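# Remove empty cartridge from sealant gun, leave both on table

## Task

Pull the spent cartridge out of the sealant gun and set it down on the table, with the gun left resting directly on the table and not leaning on any other object; then state that the job is finished.

## Robot and tools

Robot: two arms, left_arm and right_arm, each a six-joint arm with a two-finger parallel gripper and a wrist camera. left_arm's base is at (-0.038, +0.256, 0) m, right_arm's at (+0.041, -0.293, 0) m in the scene frame. A camera stand is fixed behind them.

Frames. Scene frame: origin at table-top height, midway between the nominal bases; +x points out over the table, +y toward left_arm's side, +z up. Arm names are not image sides. Each arm reports its hand position (metres) and end_effector_quat_wxyz in its own base frame. The reported point lies between the finger pads, just behind the tips; fingers extend along the gripper's +z and close along its y. Reports can be off by a few centimetres, more at long reach. Fixed cameras and the table use the scene frame.

Rows. Every motion number sits in a row of 14 values, each in [-1, 1]: dx, dy, dz, rx, ry, rz, opening for left_arm, then the same seven for right_arm. Both arms are always included. The first six per arm are an offset, not a pose: a shift from that arm's current Hand target, along the Hand target's own axes. 1.0 equals 0.6 m of translation or 180 degrees; rx, ry, rz form one rotation vector. All six zero re-asks for the current Hand target. Opening is absolute, not an offset: +1 fully open (about 87 mm between pads), +0.5 about 69 mm, 0 about 43 mm, -0.5 about 18 mm, -1 closed. A 0 is a real command, so repeat the present opening to leave a gripper alone.

execute_actions(actions, cameras): actions is a list of actions; each action is a list of up to 15 rows, one per 1/30 s step, the last row held to fill 15 steps. Every row in an action counts from the Hand target at that action's start, and each new action starts from the then-current target, so repeating an offset keeps moving. cameras: list of names, ["all"], or []; default shows all only when actions is empty. An empty actions list just reports state and images.

move(target, speed, blend, opening_speed, blocking, cameras): target is one 14-number row or a list of up to 15 rows; every row is an offset from the same starting Hand targets, not chained. Grippers follow straight lines, ending together, lasting 0.5 to 10 s. speed: m/s path limit, 0.002 to 2.9, default 0.25 (rotation up to twice that in rad/s); one value or one per target. blend: metres of corner rounding for lists, default 0 meaning stop at each. opening_speed: rate of finger change on the -1..+1 scale per second, at least 0.2. blocking=false returns after about 0.5 s while the move continues. Moves neither slow for nor avoid obstacles or the other arm; faster means harder contact and more lag. Avoid paths passing near an arm's own base. The result adds a move: line: done (within 10 mm and 2 degrees), off_target, moving, held or fault, plus limits such as paced (pose clipped) or held (steps withheld).

wait(seconds 0 to 10): lets time pass holding commands; a running move continues. stop(): brakes the running move. zoom_image(camera, region [x0,y0,x1,y1] pixels, at most 504x504): closer look at the newest image of cam_head_left, cam_head_right, cam_high, cam_low, cam_left_wrist or cam_right_wrist (all 896x504). read_manual(section="licences"): licence texts only. finished_scene(scene): ends the current scene, given its number; irreversible.

Results: Hand target is the last commanded pose (after clipping orientation to 40 degrees of the measured one); grippers often sit short of it, and only a new command closes the gap, so send the remainder as an offset. Tool commands shows current gripper commands. grip_measured uses the opening scale; readings can be off by about 1 mm. To hold something, command roughly 0.04 below the reading at first contact. Joint velocities may be summarised as within noise. Joint torques include gravity and offsets; joints 1 to 3 wrap at ±28 N m.

Cautions: check position and tilt after each move and correct; small moves may do nothing or drift sideways. A blocked arm keeps pushing until commanded back past its gripper. Never let the grippers, wrist cameras or arms touch each other; closing on the other arm's fingers counts as pressing. Avoid drops, releasing moving parts, fast impacts, hard pushes on fixed or heavy items, and anything leaving the table. Loose objects may be nudged occasionally. Motors heat from holding loads, outstretched poses or pushing at unreachable targets; MOTOR HOT appears at 75 °C and at 90 °C the arm folds and stops working.

Each tool is called after ">>>" as name([rows], argument=value, ...), one row to a line, values as JSON.

## Session

>>> execute_actions(actions=[])

Scene clock: 0.00 s.
left_arm: end_effector_position=(+0.3400, -0.0271, +0.0770) grip_measured=+1.000 end_effector_quat_wxyz=(+0.458, -0.112, +0.881, +0.024) | right_arm: end_effector_position=(+0.2958, -0.0202, +0.1269) grip_measured=+0.971 end_effector_quat_wxyz=(+0.404, +0.166, +0.888, -0.147)
Joint positions: left_arm=[-0.2 1.263 0.582 0.028 -0.306 -0.301 1] | right_arm=[0.202 1.133 0.78 -0.478 0.549 0.354 0.986]
Joint velocities: within noise
Joint torques (N m): no reading
Heat: left arm: 31 °C; right arm: 30 °C.
Hand target: left_arm +0.3441, -0.0278, +0.0839; +0.468, -0.113, +0.876, +0.021 | right_arm +0.2961, -0.0198, +0.1290; +0.405, +0.166, +0.887, -0.146
Tool commands: left_gripper/opening=+1.0 right_gripper/opening=+1.0

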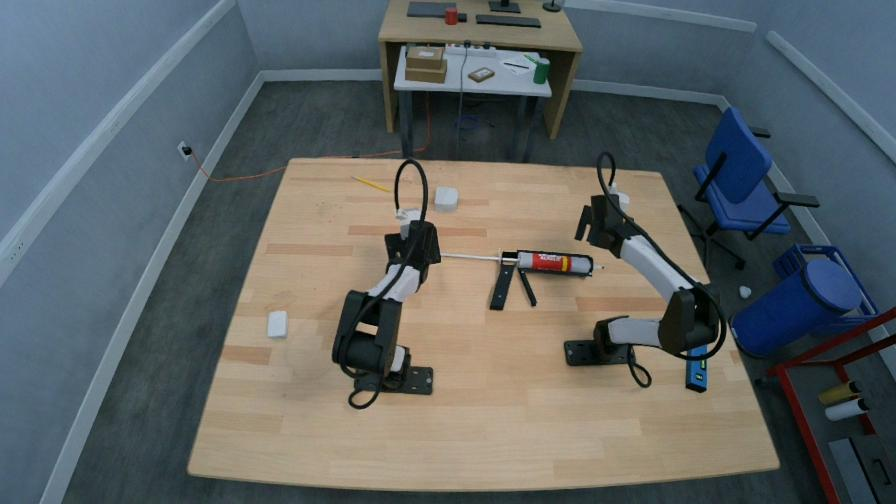

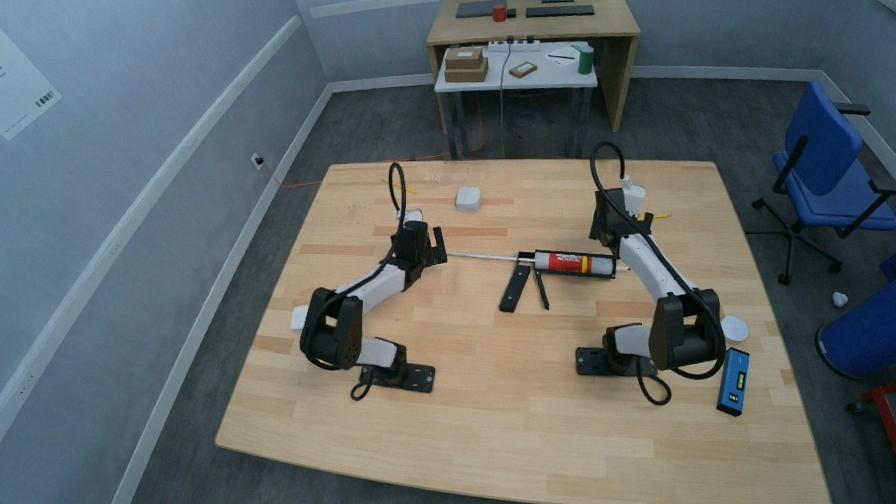

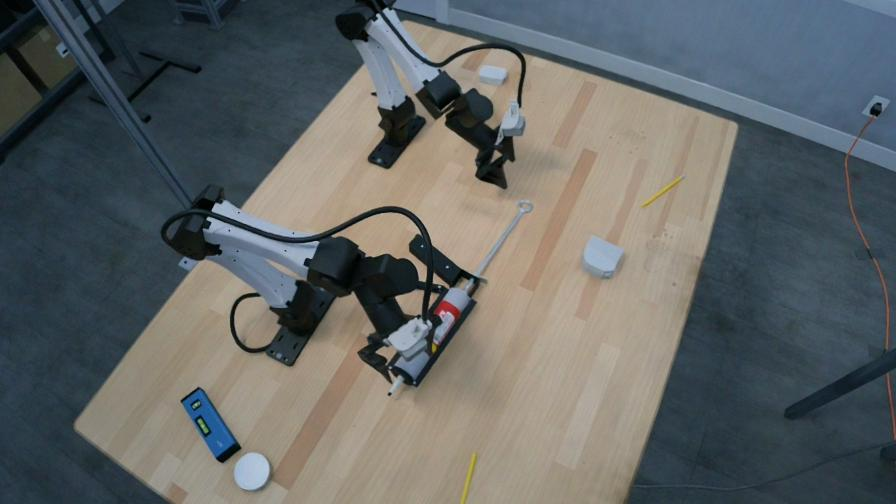

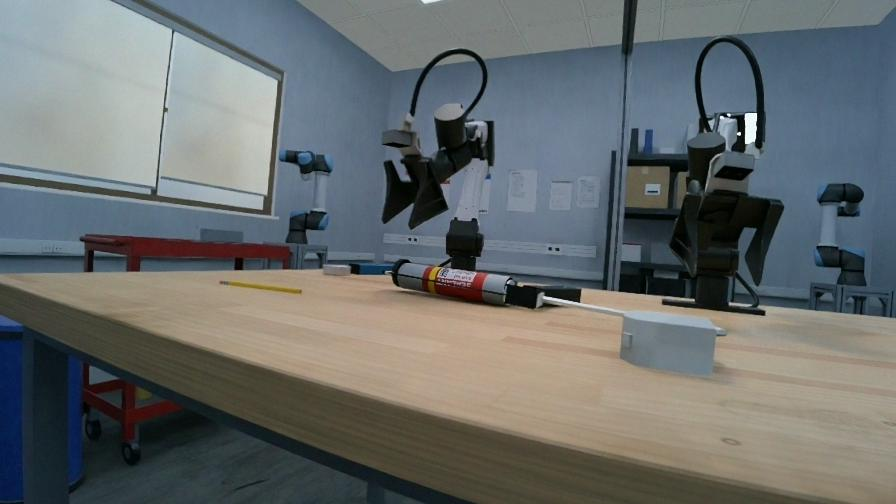

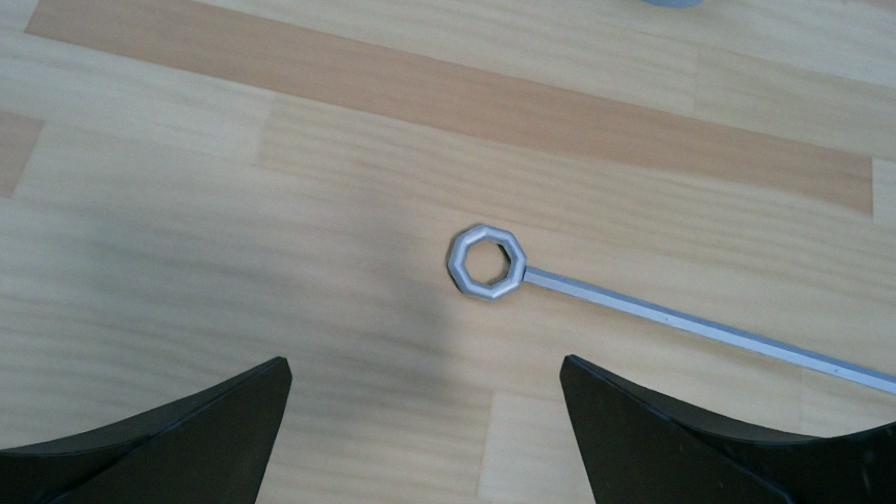

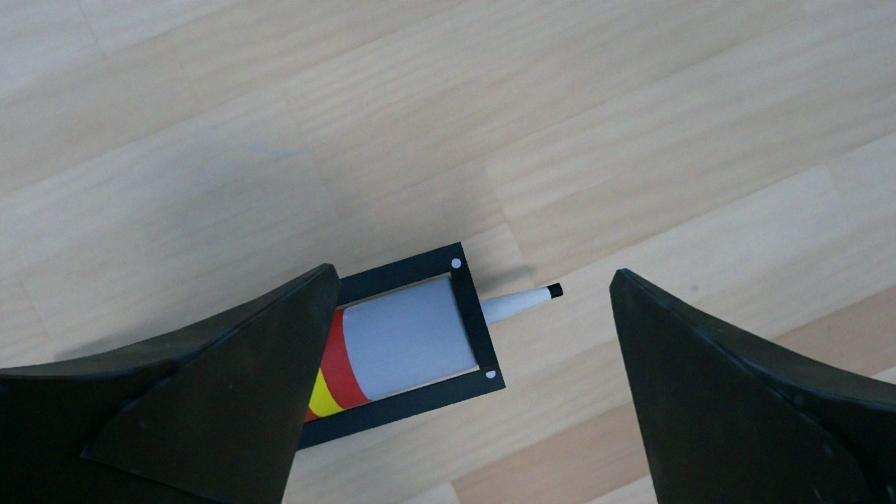

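>>> zoom_image(camera="cam_head_left", region=[430, 230, 630, 330])

>>> zoom_image(camera="cam_high", region=[360, 190, 560, 400])

>>> zoom_image(camera="cam_low", region=[370, 240, 630, 330])

>>> zoom_image(camera="cam_head_right", region=[440, 230, 660, 330])

Scaled by 2.520 from the camera's 896x504 image, which has a finer 1280x720 frame.

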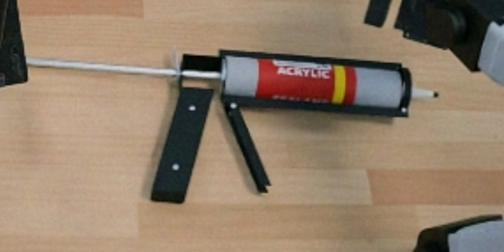

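Scaled by 2.400 from the camera's 896x504 image, which has a finer 1280x720 frame.

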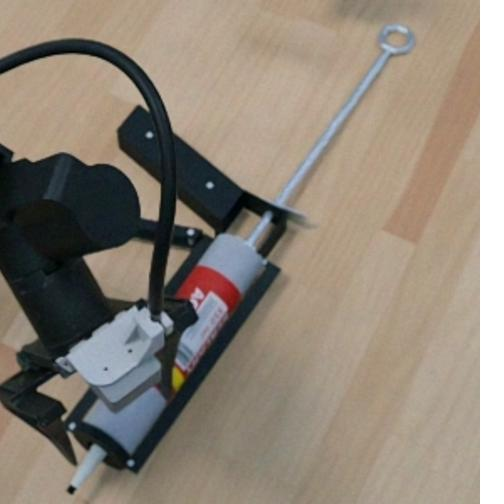

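Scaled by 1.938 from the camera's 896x504 image, which has a finer 1280x720 frame.

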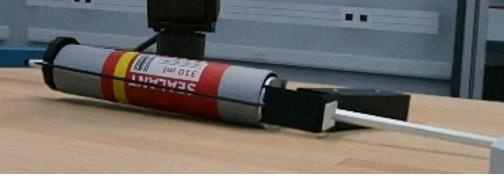

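Scaled by 2.291 from the camera's 896x504 image, which has a finer 1280x720 frame.

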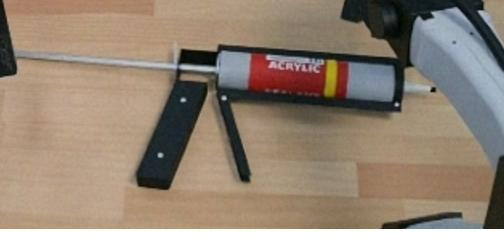

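>>> move(target=[-0.0478,-0.1013,0.0353,-0.2245,0.2458,-0.383,0.3,0.0575,0.0713,-0.0605,0.1442,0.2671,0.3882,1], cameras=["all"])

Scene clock: 89.30 s.
left_arm: end_effector_position=(+0.3857, -0.0790, +0.0989) grip_measured=+0.300 end_effector_quat_wxyz=(+0.000, +0.702, -0.713, -0.001) | right_arm: end_effector_position=(+0.2652, +0.0394, +0.1186) grip_measured=+0.971 end_effector_quat_wxyz=(+0.006, +0.738, +0.675, +0.000)
Joint positions: left_arm=[-0.097 2.026 1.778 -1.323 -0.002 -1.652 0.65] | right_arm=[-0.002 1.524 1.249 -1.288 0.009 1.658 0.986]
Joint torques (N m): left_arm=[0.47 -8.72 7.38 0.27 -0.05 -0.03] | right_arm=[-0.92 -4.27 7.65 0.19 0.11 0.08]
Heat: left arm: 37 °C; right arm: 35 °C.
Hand target: left_arm +0.3901, -0.0788, +0.1000; +0.002, +0.708, -0.707, +0.000 | right_arm +0.2681, +0.0391, +0.1200; +0.000, +0.745, +0.667, +0.000
Off the commanded pose: left_arm 0.005 m, 1 deg | right_arm 0.003 m, 1 deg.
move: done
camera_calibration:
cam_left_wrist: T_world_to_cam=[[0.999554, 0.02526, 0.0159176, -0.390438], [0.00834026, -0.748131, 0.663498, -0.091211], [0.0286684, -0.66307, -0.748009, 0.155388], [0, 0, 0, 1]] pos_world=[0.38657, 0.0446579, 0.182965]
cam_right_wrist: T_world_to_cam=[[-0.985769, 0.160723, -0.0492692, 0.273431], [0.0512101, 0.566265, 0.822631, -0.124806], [0.160115, 0.808401, -0.566437, 0.129973], [0, 0, 0, 1]] pos_world=[0.255121, -0.0783438, 0.189763]

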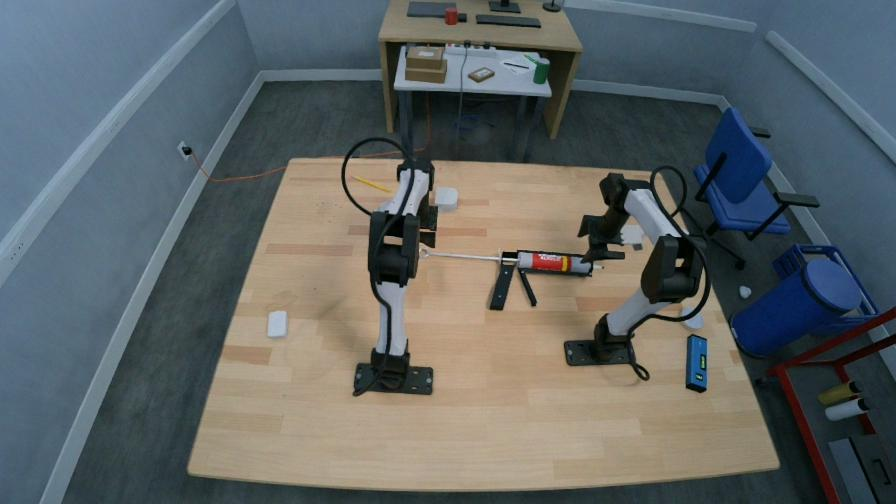

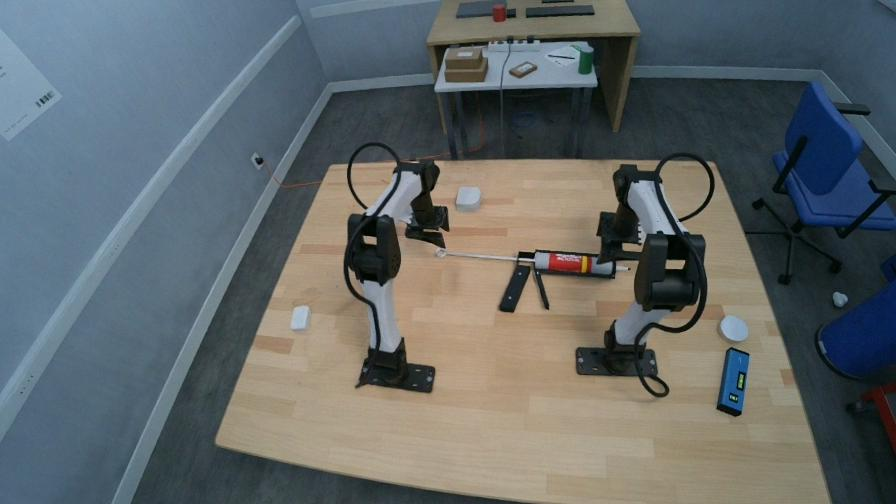

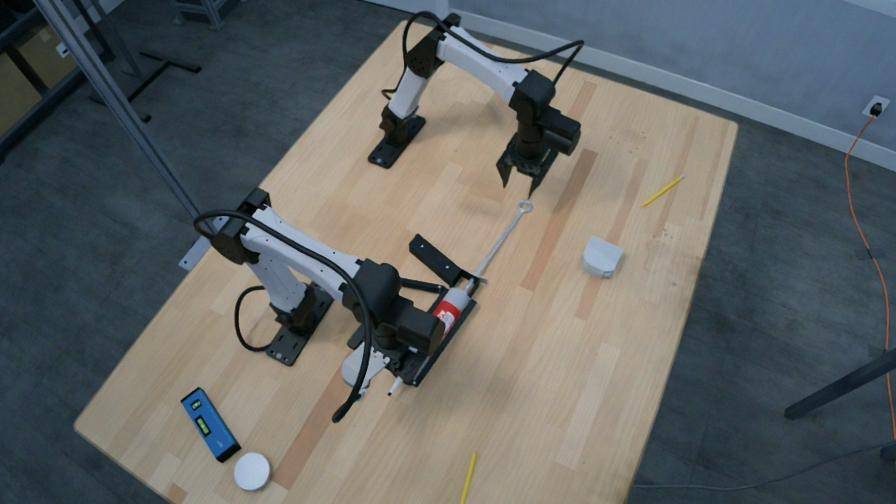

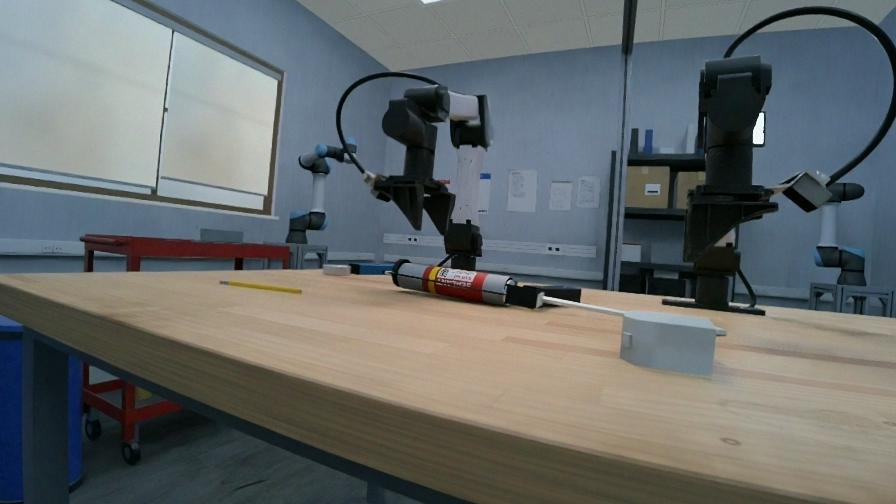

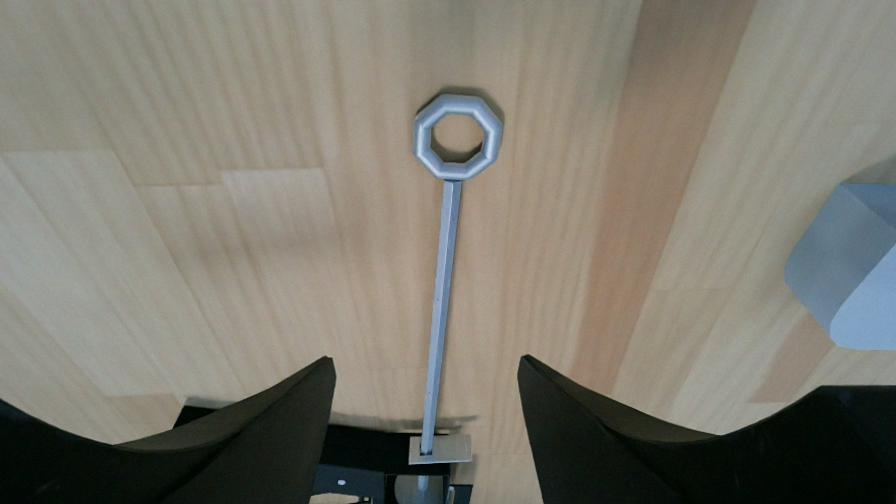

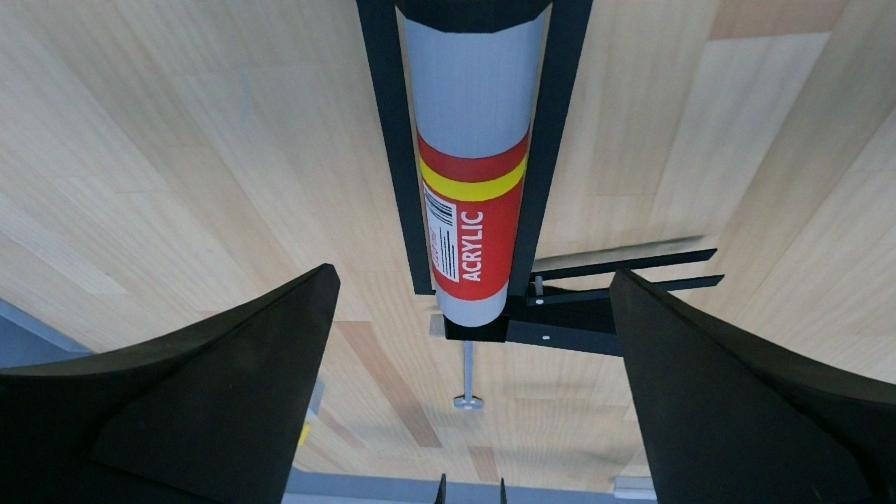

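>>> zoom_image(camera="cam_right_wrist", region=[340, 180, 740, 420])

>>> zoom_image(camera="cam_left_wrist", region=[300, 400, 540, 504])

>>> zoom_image(camera="cam_low", region=[370, 250, 570, 320])

>>> zoom_image(camera="cam_right_wrist", region=[340, 0, 620, 120])

Scaled by 1.260 from the camera's 896x504 image, which has a finer 1280x720 frame.

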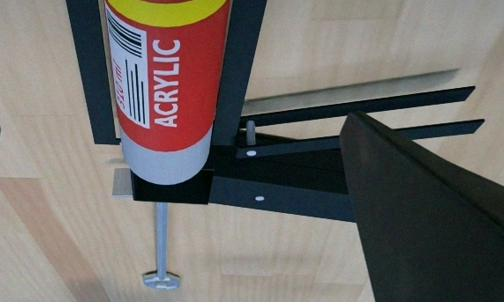

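Scaled by 2.100 from the camera's 896x504 image, which has a finer 1280x720 frame.

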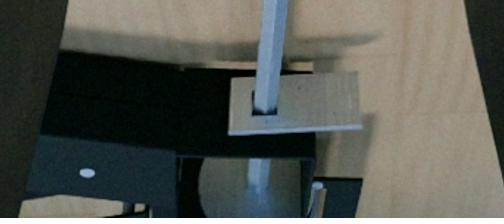

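Scaled by 2.520 from the camera's 896x504 image, which has a finer 1280x720 frame.

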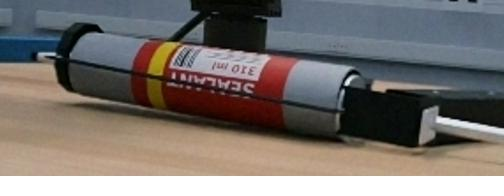

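Scaled by 1.800 from the camera's 896x504 image, which has a finer 1280x720 frame.

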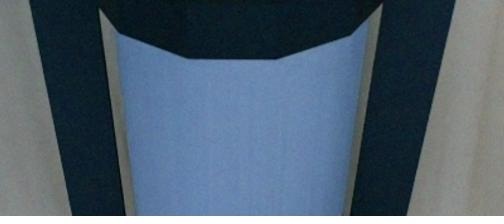

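>>> move([
  [-0.015,-0.01,0.09,0,0,0,0.3,0.087,0.0127,0.06,0,0,0,1],
  [-0.015,-0.01,0.125,0,0,0,0.3,0.087,0.0127,0.118,0,0,0,1],
], speed=0.15, blend=0.02, cameras=["cam_low","cam_left_wrist","cam_right_wrist","cam_high"])

>>> zoom_image(camera="cam_low", region=[370, 200, 770, 340])

Scene clock: 139.53 s.
left_arm: end_effector_position=(+0.3969, -0.0707, +0.0311) grip_measured=+0.300 end_effector_quat_wxyz=(-0.003, +0.709, -0.705, +0.003) | right_arm: end_effector_position=(+0.2824, +0.0873, +0.0548) grip_measured=+0.971 end_effector_quat_wxyz=(+0.004, +0.743, +0.669, +0.003)
Joint positions: left_arm=[-0.074 2.091 1.603 -1.075 -0.001 -1.649 0.65] | right_arm=[0.166 1.639 1.107 -1.029 0.004 1.841 0.986]
Joint torques (N m): left_arm=[0.47 -9.52 4.56 0.52 -0.06 0.14] | right_arm=[0.16 -5.44 4.93 0.43 0.14 0.08]
Heat: left arm: 38 °C; right arm: 36 °C.
Hand target: left_arm +0.3959, -0.0699, +0.0249; +0.002, +0.708, -0.707, +0.000 | right_arm +0.2814, +0.0902, +0.0491; +0.000, +0.745, +0.667, +0.000
Off the commanded pose: left_arm 0.006 m, 1 deg | right_arm 0.006 m, 1 deg.
move: done; blend cut to 0.0174 m at target 1
camera_calibration:
cam_left_wrist: T_world_to_cam=[[0.998665, 0.0455058, 0.024424, -0.399297], [0.017774, -0.746853, 0.664752, -0.0438931], [0.0484912, -0.66343, -0.746665, 0.101951], [0, 0, 0, 1]] pos_world=[0.394601, 0.0530261, 0.115054]
cam_right_wrist: T_world_to_cam=[[-0.983191, 0.175255, -0.0512021, 0.277638], [0.0568843, 0.560504, 0.826196, -0.101708], [0.173494, 0.809396, -0.561051, 0.0482185], [0, 0, 0, 1]] pos_world=[0.270391, -0.0306776, 0.125299]
Images, in order (width x height): cam_high 896x504, cam_low 896x504, cam_left_wrist 896x504, cam_right_wrist 896x504.

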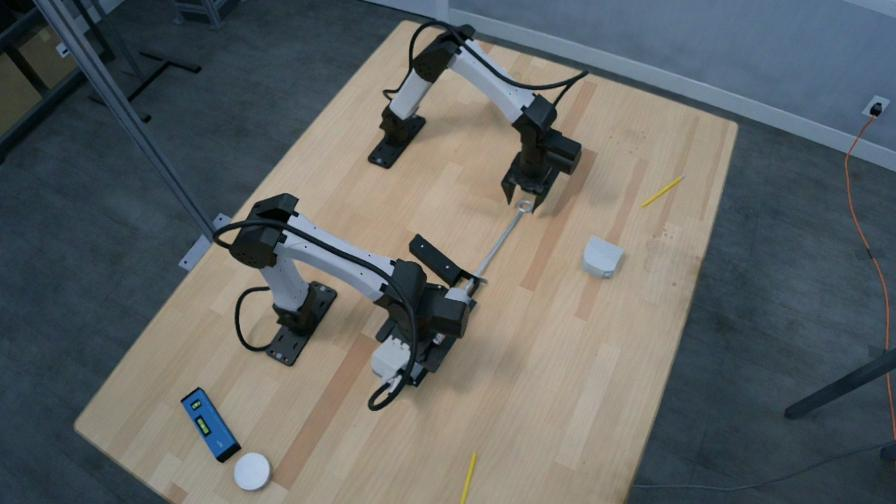

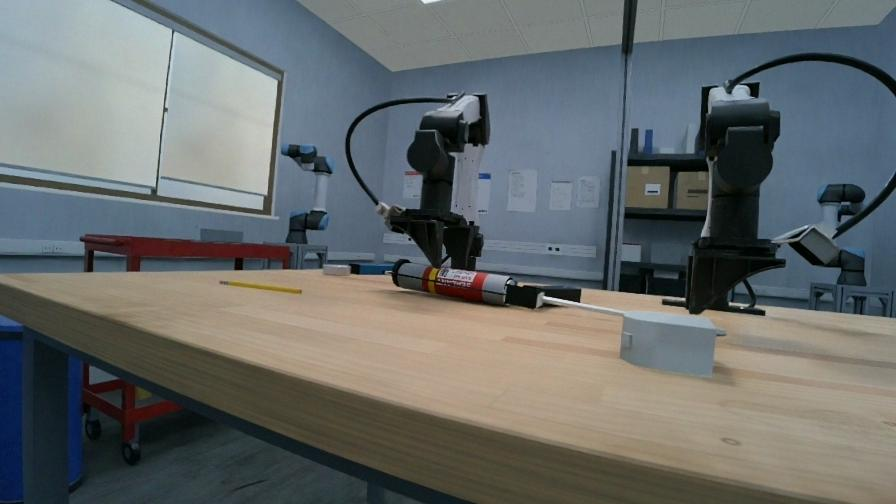

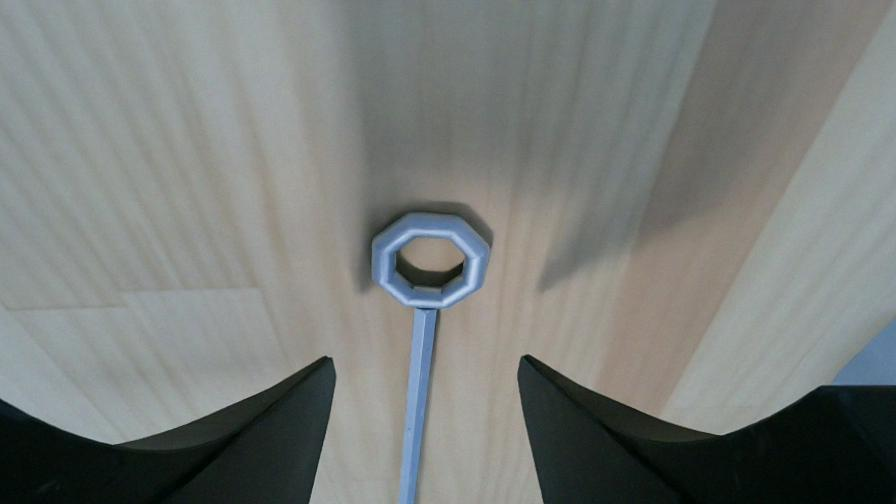

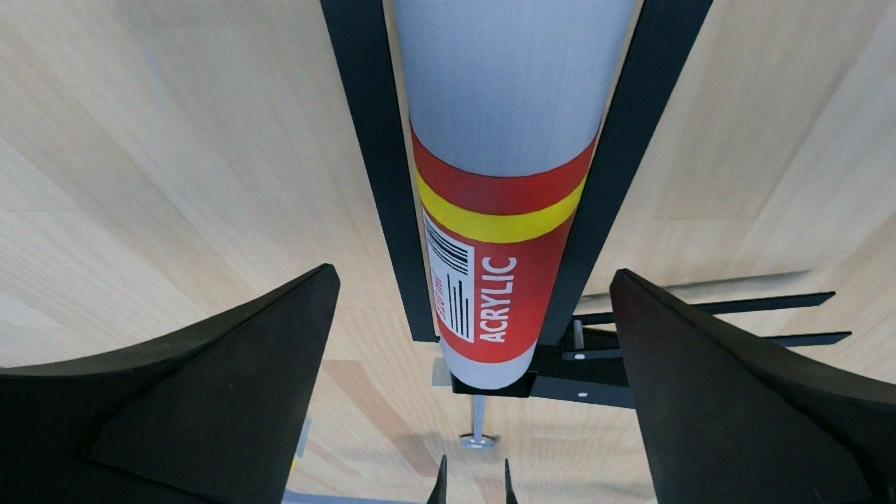

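Scaled by 1.260 from the camera's 896x504 image, which has a finer 1280x720 frame.

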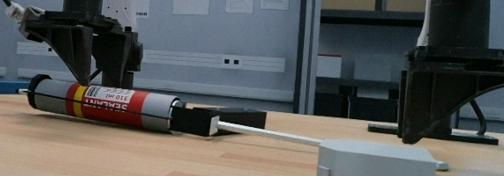

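>>> move([
  [0,0,0.018,0,0,0,0.3,0,-0.01,0.025,0,0,0,1],
  [0,0,0.018,0,0,0,-1,0,-0.01,0.025,0,0,0,-0.1],
], speed=0.1, opening_speed=1.2, cameras=["cam_low","cam_left_wrist","cam_right_wrist"])

>>> zoom_image(camera="cam_low", region=[370, 200, 770, 340])

Scene clock: 152.50 s.
left_arm: end_effector_position=(+0.3970, -0.0713, +0.0216) grip_measured=-0.988 end_effector_quat_wxyz=(-0.002, +0.708, -0.707, +0.004) | right_arm: end_effector_position=(+0.2763, +0.0897, +0.0403) grip_measured=-0.097 end_effector_quat_wxyz=(+0.000, +0.743, +0.669, +0.004)
Joint positions: left_arm=[-0.074 2.101 1.578 -1.039 0.002 -1.645 0.006] | right_arm=[0.172 1.639 1.045 -0.97 -0.005 1.848 0.451]
Joint torques (N m): left_arm=[0.44 -9.33 4.51 0.52 -0.1 0.11] | right_arm=[0.14 -5.46 4.63 0.45 0.23 0.07]
Heat: left arm: 39 °C; right arm: 34 °C.
Hand target: left_arm +0.3958, -0.0700, +0.0141; +0.002, +0.708, -0.707, +0.000 | right_arm +0.2754, +0.0908, +0.0342; +0.000, +0.745, +0.667, +0.000
Off the commanded pose: left_arm 0.008 m, 1 deg | right_arm 0.006 m, 1 deg.
move: done
camera_calibration:
cam_left_wrist: T_world_to_cam=[[0.998784, 0.0421169, 0.0256167, -0.399426], [0.0142794, -0.744561, 0.667401, -0.0364926], [0.0471821, -0.666224, -0.744258, 0.0946859], [0, 0, 0, 1]] pos_world=[0.394994, 0.0527337, 0.105058]
cam_right_wrist: T_world_to_cam=[[-0.983349, 0.175951, -0.0454644, 0.270236], [0.0605373, 0.553041, 0.830952, -0.0912357], [0.17135, 0.814363, -0.554484, 0.0389942], [0, 0, 0, 1]] pos_world=[0.264577, -0.0288464, 0.10972]
Images, in order (width x height): cam_low 896x504, cam_left_wrist 896x504, cam_right_wrist 896x504.

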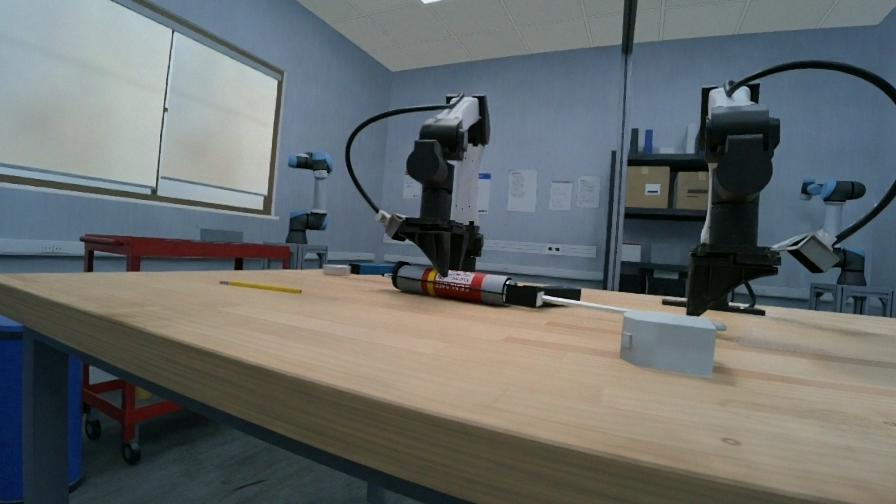

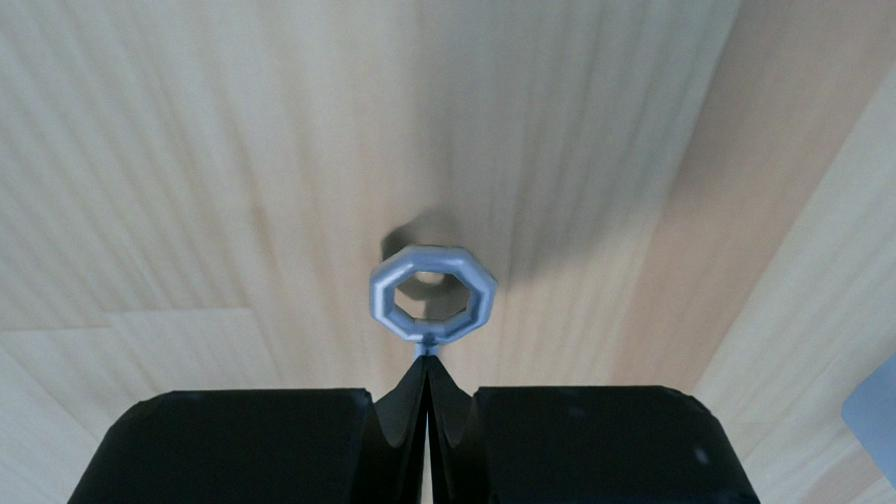

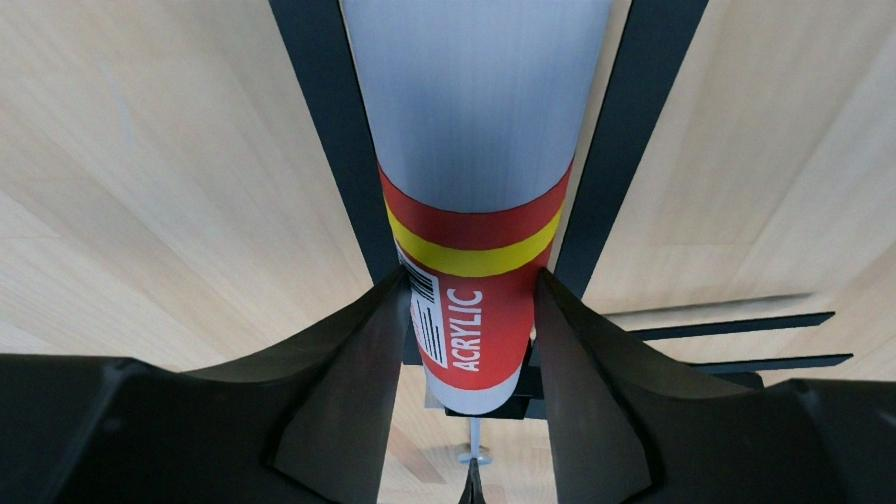

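Scaled by 1.260 from the camera's 896x504 image, which has a finer 1280x720 frame.

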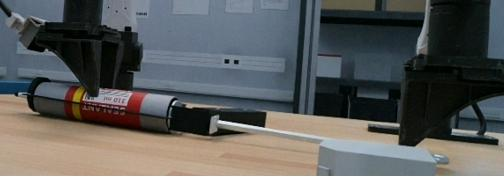

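>>> move([
  [0,0,0,0,0,0,0.1,0,0,0,0,0,0,-0.3],
  [0,0,0.016,0,0,0,0.1,0,0,0,0,0,0,-0.3],
  [0,0,0.016,0,0,0,-1,0,0,0,0,0,0,-0.3],
], speed=0.08, opening_speed=1.2, cameras=["cam_low","cam_left_wrist","cam_right_wrist"])

>>> zoom_image(camera="cam_low", region=[370, 200, 770, 340])

Scene clock: 166.30 s.
left_arm: end_effector_position=(+0.3963, -0.0744, +0.0127) grip_measured=-0.746 end_effector_quat_wxyz=(+0.004, +0.701, -0.713, +0.010) | right_arm: end_effector_position=(+0.2768, +0.0917, +0.0451) grip_measured=-0.298 end_effector_quat_wxyz=(-0.002, +0.743, +0.669, +0.012)
Joint positions: left_arm=[-0.074 2.112 1.556 -1.005 0.018 -1.629 0.127] | right_arm=[0.172 1.625 1.048 -0.974 -0.016 1.848 0.351]
Joint torques (N m): left_arm=[0.54 -9.39 4.41 0.52 -0.27 -0.02] | right_arm=[0.14 -4.15 4.37 0.52 0.33 0.06]
Heat: left arm: 42 °C; right arm: 34 °C.
Hand target: left_arm +0.3959, -0.0699, +0.0045; +0.002, +0.708, -0.707, +0.000 | right_arm +0.2755, +0.0908, +0.0342; +0.000, +0.745, +0.667, +0.000
Off the commanded pose: left_arm 0.009 m, 2 deg | right_arm 0.011 m, 2 deg.
move: off_target (right_arm)
camera_calibration:
cam_left_wrist: T_world_to_cam=[[0.999372, 0.0256337, 0.0244454, -0.399825], [0.00221703, -0.734049, 0.679093, -0.0274259], [0.0353517, -0.678613, -0.733645, 0.0896727], [0, 0, 0, 1]] pos_world=[0.396465, 0.0509701, 0.0941866]
cam_right_wrist: T_world_to_cam=[[-0.982809, 0.176819, -0.0531199, 0.270666], [0.052207, 0.542134, 0.838669, -0.0934788], [0.17709, 0.821478, -0.542046, 0.0371531], [0, 0, 0, 1]] pos_world=[0.264314, -0.0277012, 0.112914]
Images, in order (width x height): cam_low 896x504, cam_left_wrist 896x504, cam_right_wrist 896x504.

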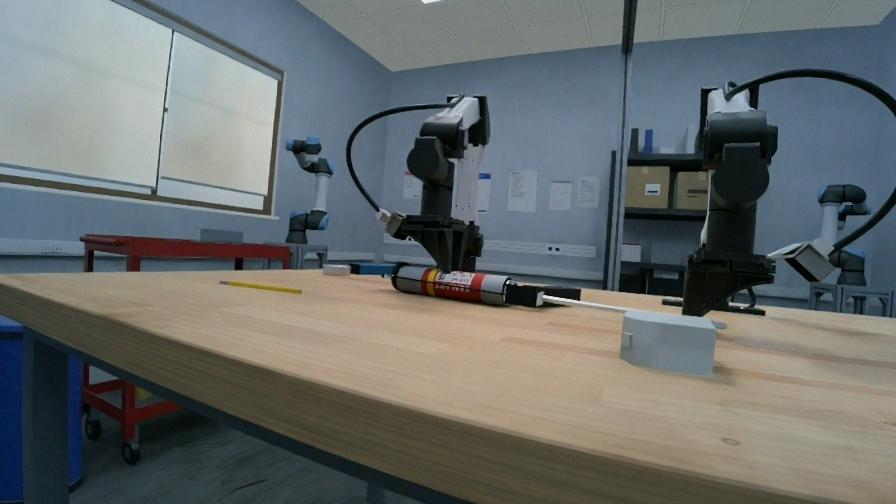

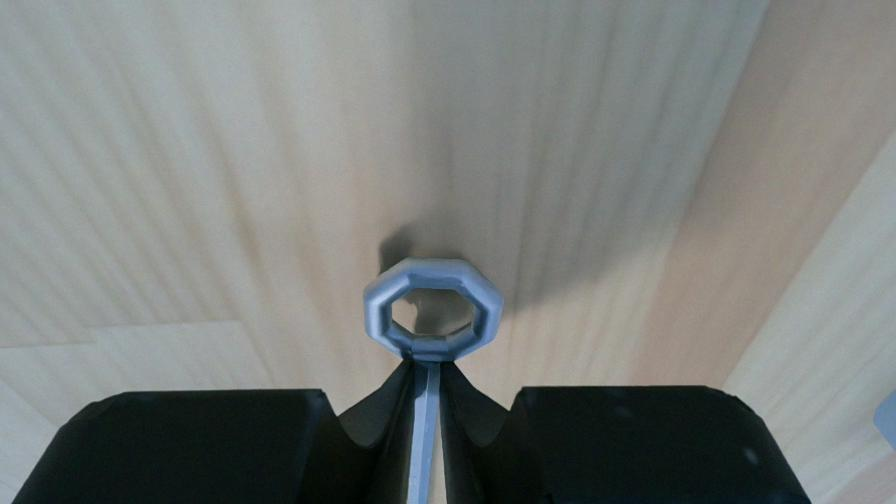

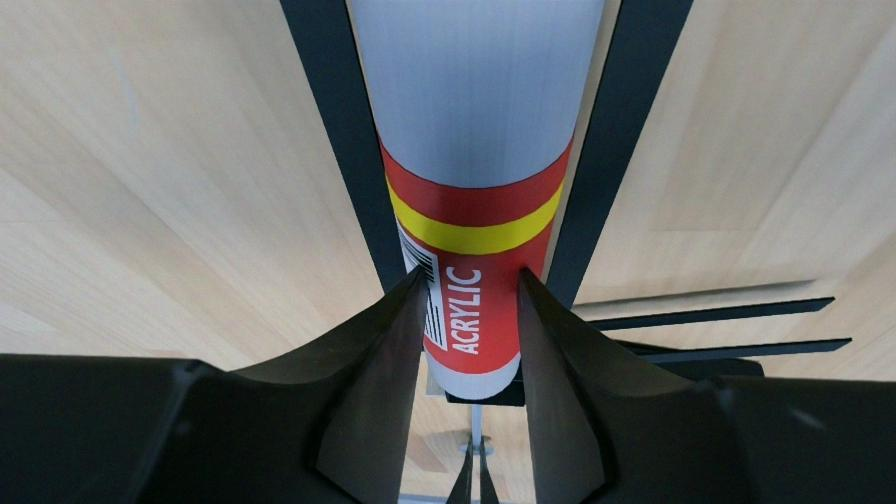

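Scaled by 1.260 from the camera's 896x504 image, which has a finer 1280x720 frame.

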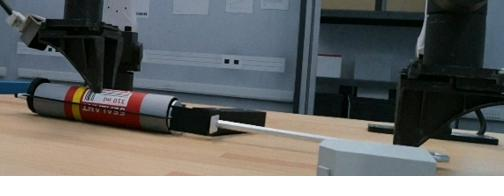

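>>> move([
  [0,0,0,0,0,0,-1,0,0,0,0,0,0,0.5],
  [0,0,0,0,0,0,-1,0,0,0.016,0,0,0,0.5],
  [0,0,0,0,0,0,-1,0,0,0.016,0,0,0,-0.1],
], speed=0.06, opening_speed=1.2, cameras=["cam_low","cam_right_wrist"])

>>> zoom_image(camera="cam_low", region=[370, 220, 570, 330])

Scene clock: 178.13 s.
left_arm: end_effector_position=(+0.3963, -0.0744, +0.0127) grip_measured=-0.746 end_effector_quat_wxyz=(+0.004, +0.701, -0.713, +0.010) | right_arm: end_effector_position=(+0.2776, +0.0914, +0.0322) grip_measured=+0.033 end_effector_quat_wxyz=(-0.002, +0.743, +0.669, +0.010)
Joint positions: left_arm=[-0.074 2.112 1.556 -1.005 0.018 -1.629 0.127] | right_arm=[0.172 1.649 1.019 -0.926 -0.014 1.848 0.517]
Joint torques (N m): left_arm=[0.53 -9.37 4.44 0.53 -0.27 -0.04] | right_arm=[0.14 -5.11 4.57 0.42 0.31 0.06]
Heat: left arm: 43 °C; right arm: 34 °C.
Hand target: left_arm +0.3959, -0.0699, +0.0045; +0.002, +0.708, -0.706, +0.000 | right_arm +0.2755, +0.0908, +0.0246; +0.000, +0.745, +0.667, +0.000
Off the commanded pose: left_arm 0.009 m, 2 deg | right_arm 0.008 m, 1 deg.
move: done
camera_calibration:
cam_right_wrist: T_world_to_cam=[[-0.982965, 0.176737, -0.0504295, 0.270761], [0.0550474, 0.544899, 0.836693, -0.0834422], [0.175353, 0.819664, -0.545346, 0.0310215], [0, 0, 0, 1]] pos_world=[0.265303, -0.0278131, 0.100387]
Images, in order (width x height): cam_low 896x504, cam_right_wrist 896x504.

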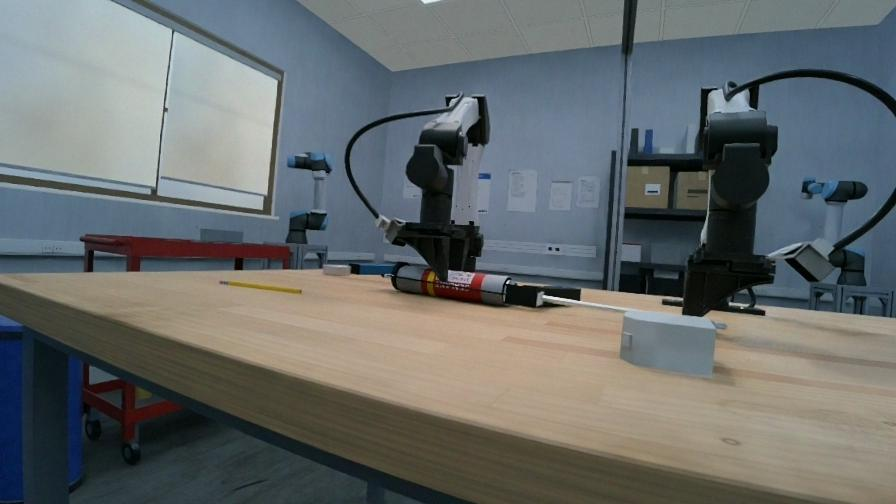

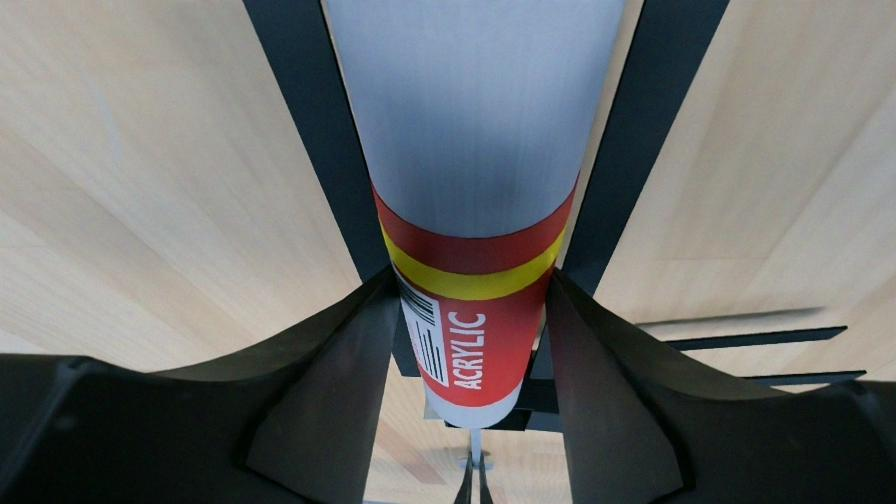

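Scaled by 2.520 from the camera's 896x504 image, which has a finer 1280x720 frame.

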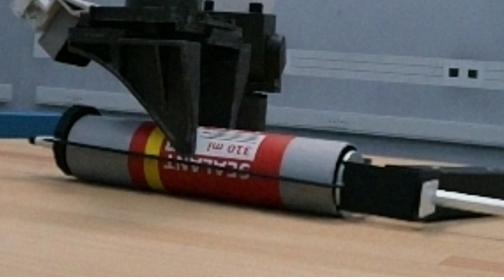

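>>> move(target=[-0.083,-0.004,0,0,0,0,-1,0,0,0,0,0,0,-0.1], speed=0.06, cameras=["cam_low","cam_right_wrist","cam_left_wrist"])

>>> zoom_image(camera="cam_low", region=[370, 220, 630, 330])

Scene clock: 186.80 s.
left_arm: end_effector_position=(+0.3966, -0.0475, +0.0138) grip_measured=-0.751 end_effector_quat_wxyz=(+0.022, +0.694, -0.719, +0.028) | right_arm: end_effector_position=(+0.2844, +0.1093, +0.0364) grip_measured=+0.033 end_effector_quat_wxyz=(-0.020, +0.738, +0.673, +0.046)
Joint positions: left_arm=[0.016 2.116 1.556 -1.005 0.071 -1.52 0.124] | right_arm=[0.188 1.649 1.019 -0.883 -0.082 1.852 0.517]
Joint torques (N m): left_arm=[3.64 -9.33 5.16 0.46 -0.82 0.1] | right_arm=[-0.92 -5.38 4.78 0.06 0.94 0]
Heat: left arm: 44 °C; right arm: 33 °C.
Hand target: left_arm +0.3982, -0.0202, +0.0043; +0.002, +0.708, -0.707, +0.000 | right_arm +0.2754, +0.0908, +0.0246; +0.000, +0.745, +0.667, +0.000
Off the commanded pose: left_arm 0.029 m, 4 deg | right_arm 0.024 m, 6 deg.
move: off_target (left_arm, right_arm)
camera_calibration:
cam_left_wrist: T_world_to_cam=[[0.999707, 0.00707266, 0.0231437, -0.401846], [-0.0116425, -0.697837, 0.716162, -0.00174887], [0.0212157, -0.716222, -0.69755, 0.111996], [0, 0, 0, 1]] pos_world=[0.399331, 0.0818355, 0.0886752]
cam_right_wrist: T_world_to_cam=[[-0.983627, 0.167367, -0.0668238, 0.276432], [0.0222727, 0.48086, 0.876514, -0.0821859], [0.178832, 0.860675, -0.476715, 0.00948608], [0, 0, 0, 1]] pos_world=[0.27204, -0.01491, 0.0950315]
Images, in order (width x height): cam_low 896x504, cam_left_wrist 896x504, cam_right_wrist 896x504.

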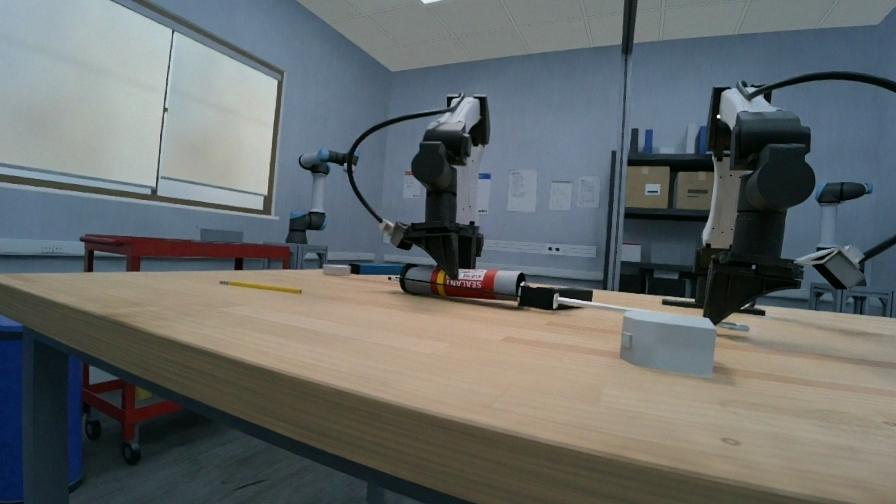

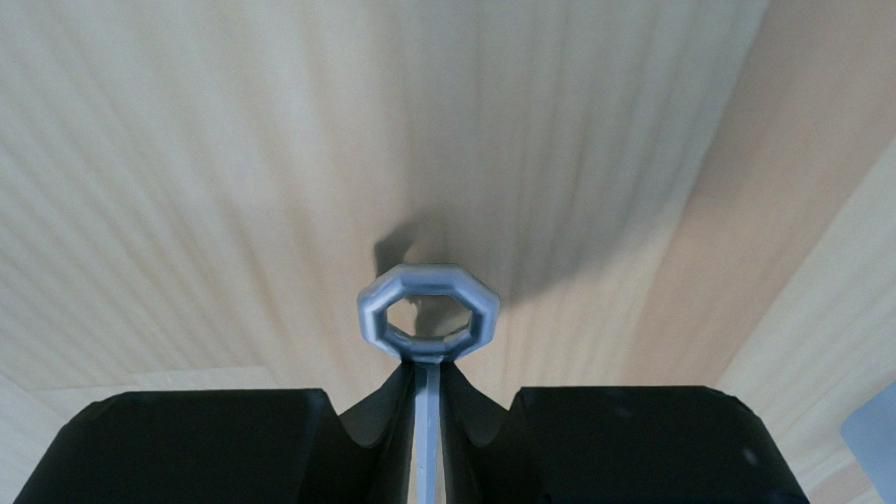

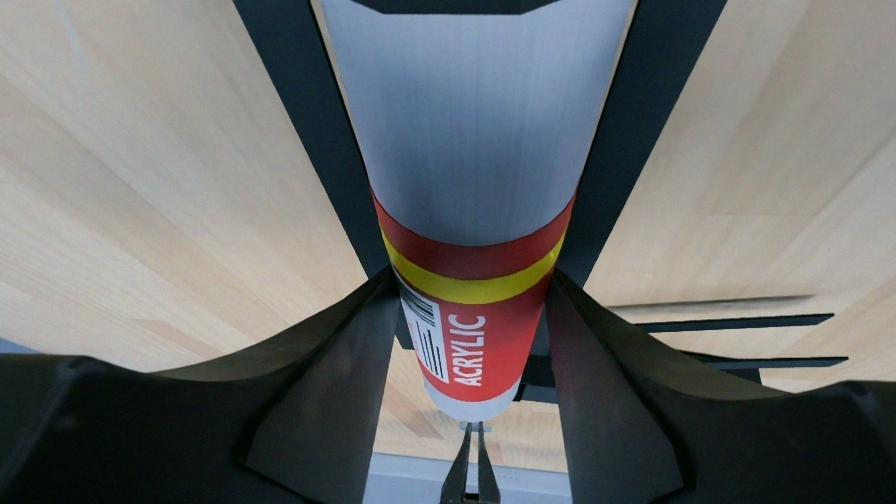

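Scaled by 1.938 from the camera's 896x504 image, which has a finer 1280x720 frame.

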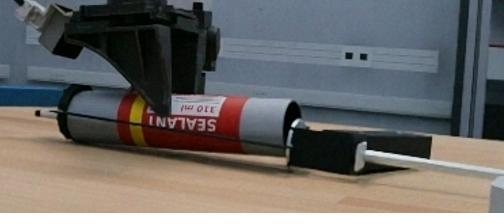

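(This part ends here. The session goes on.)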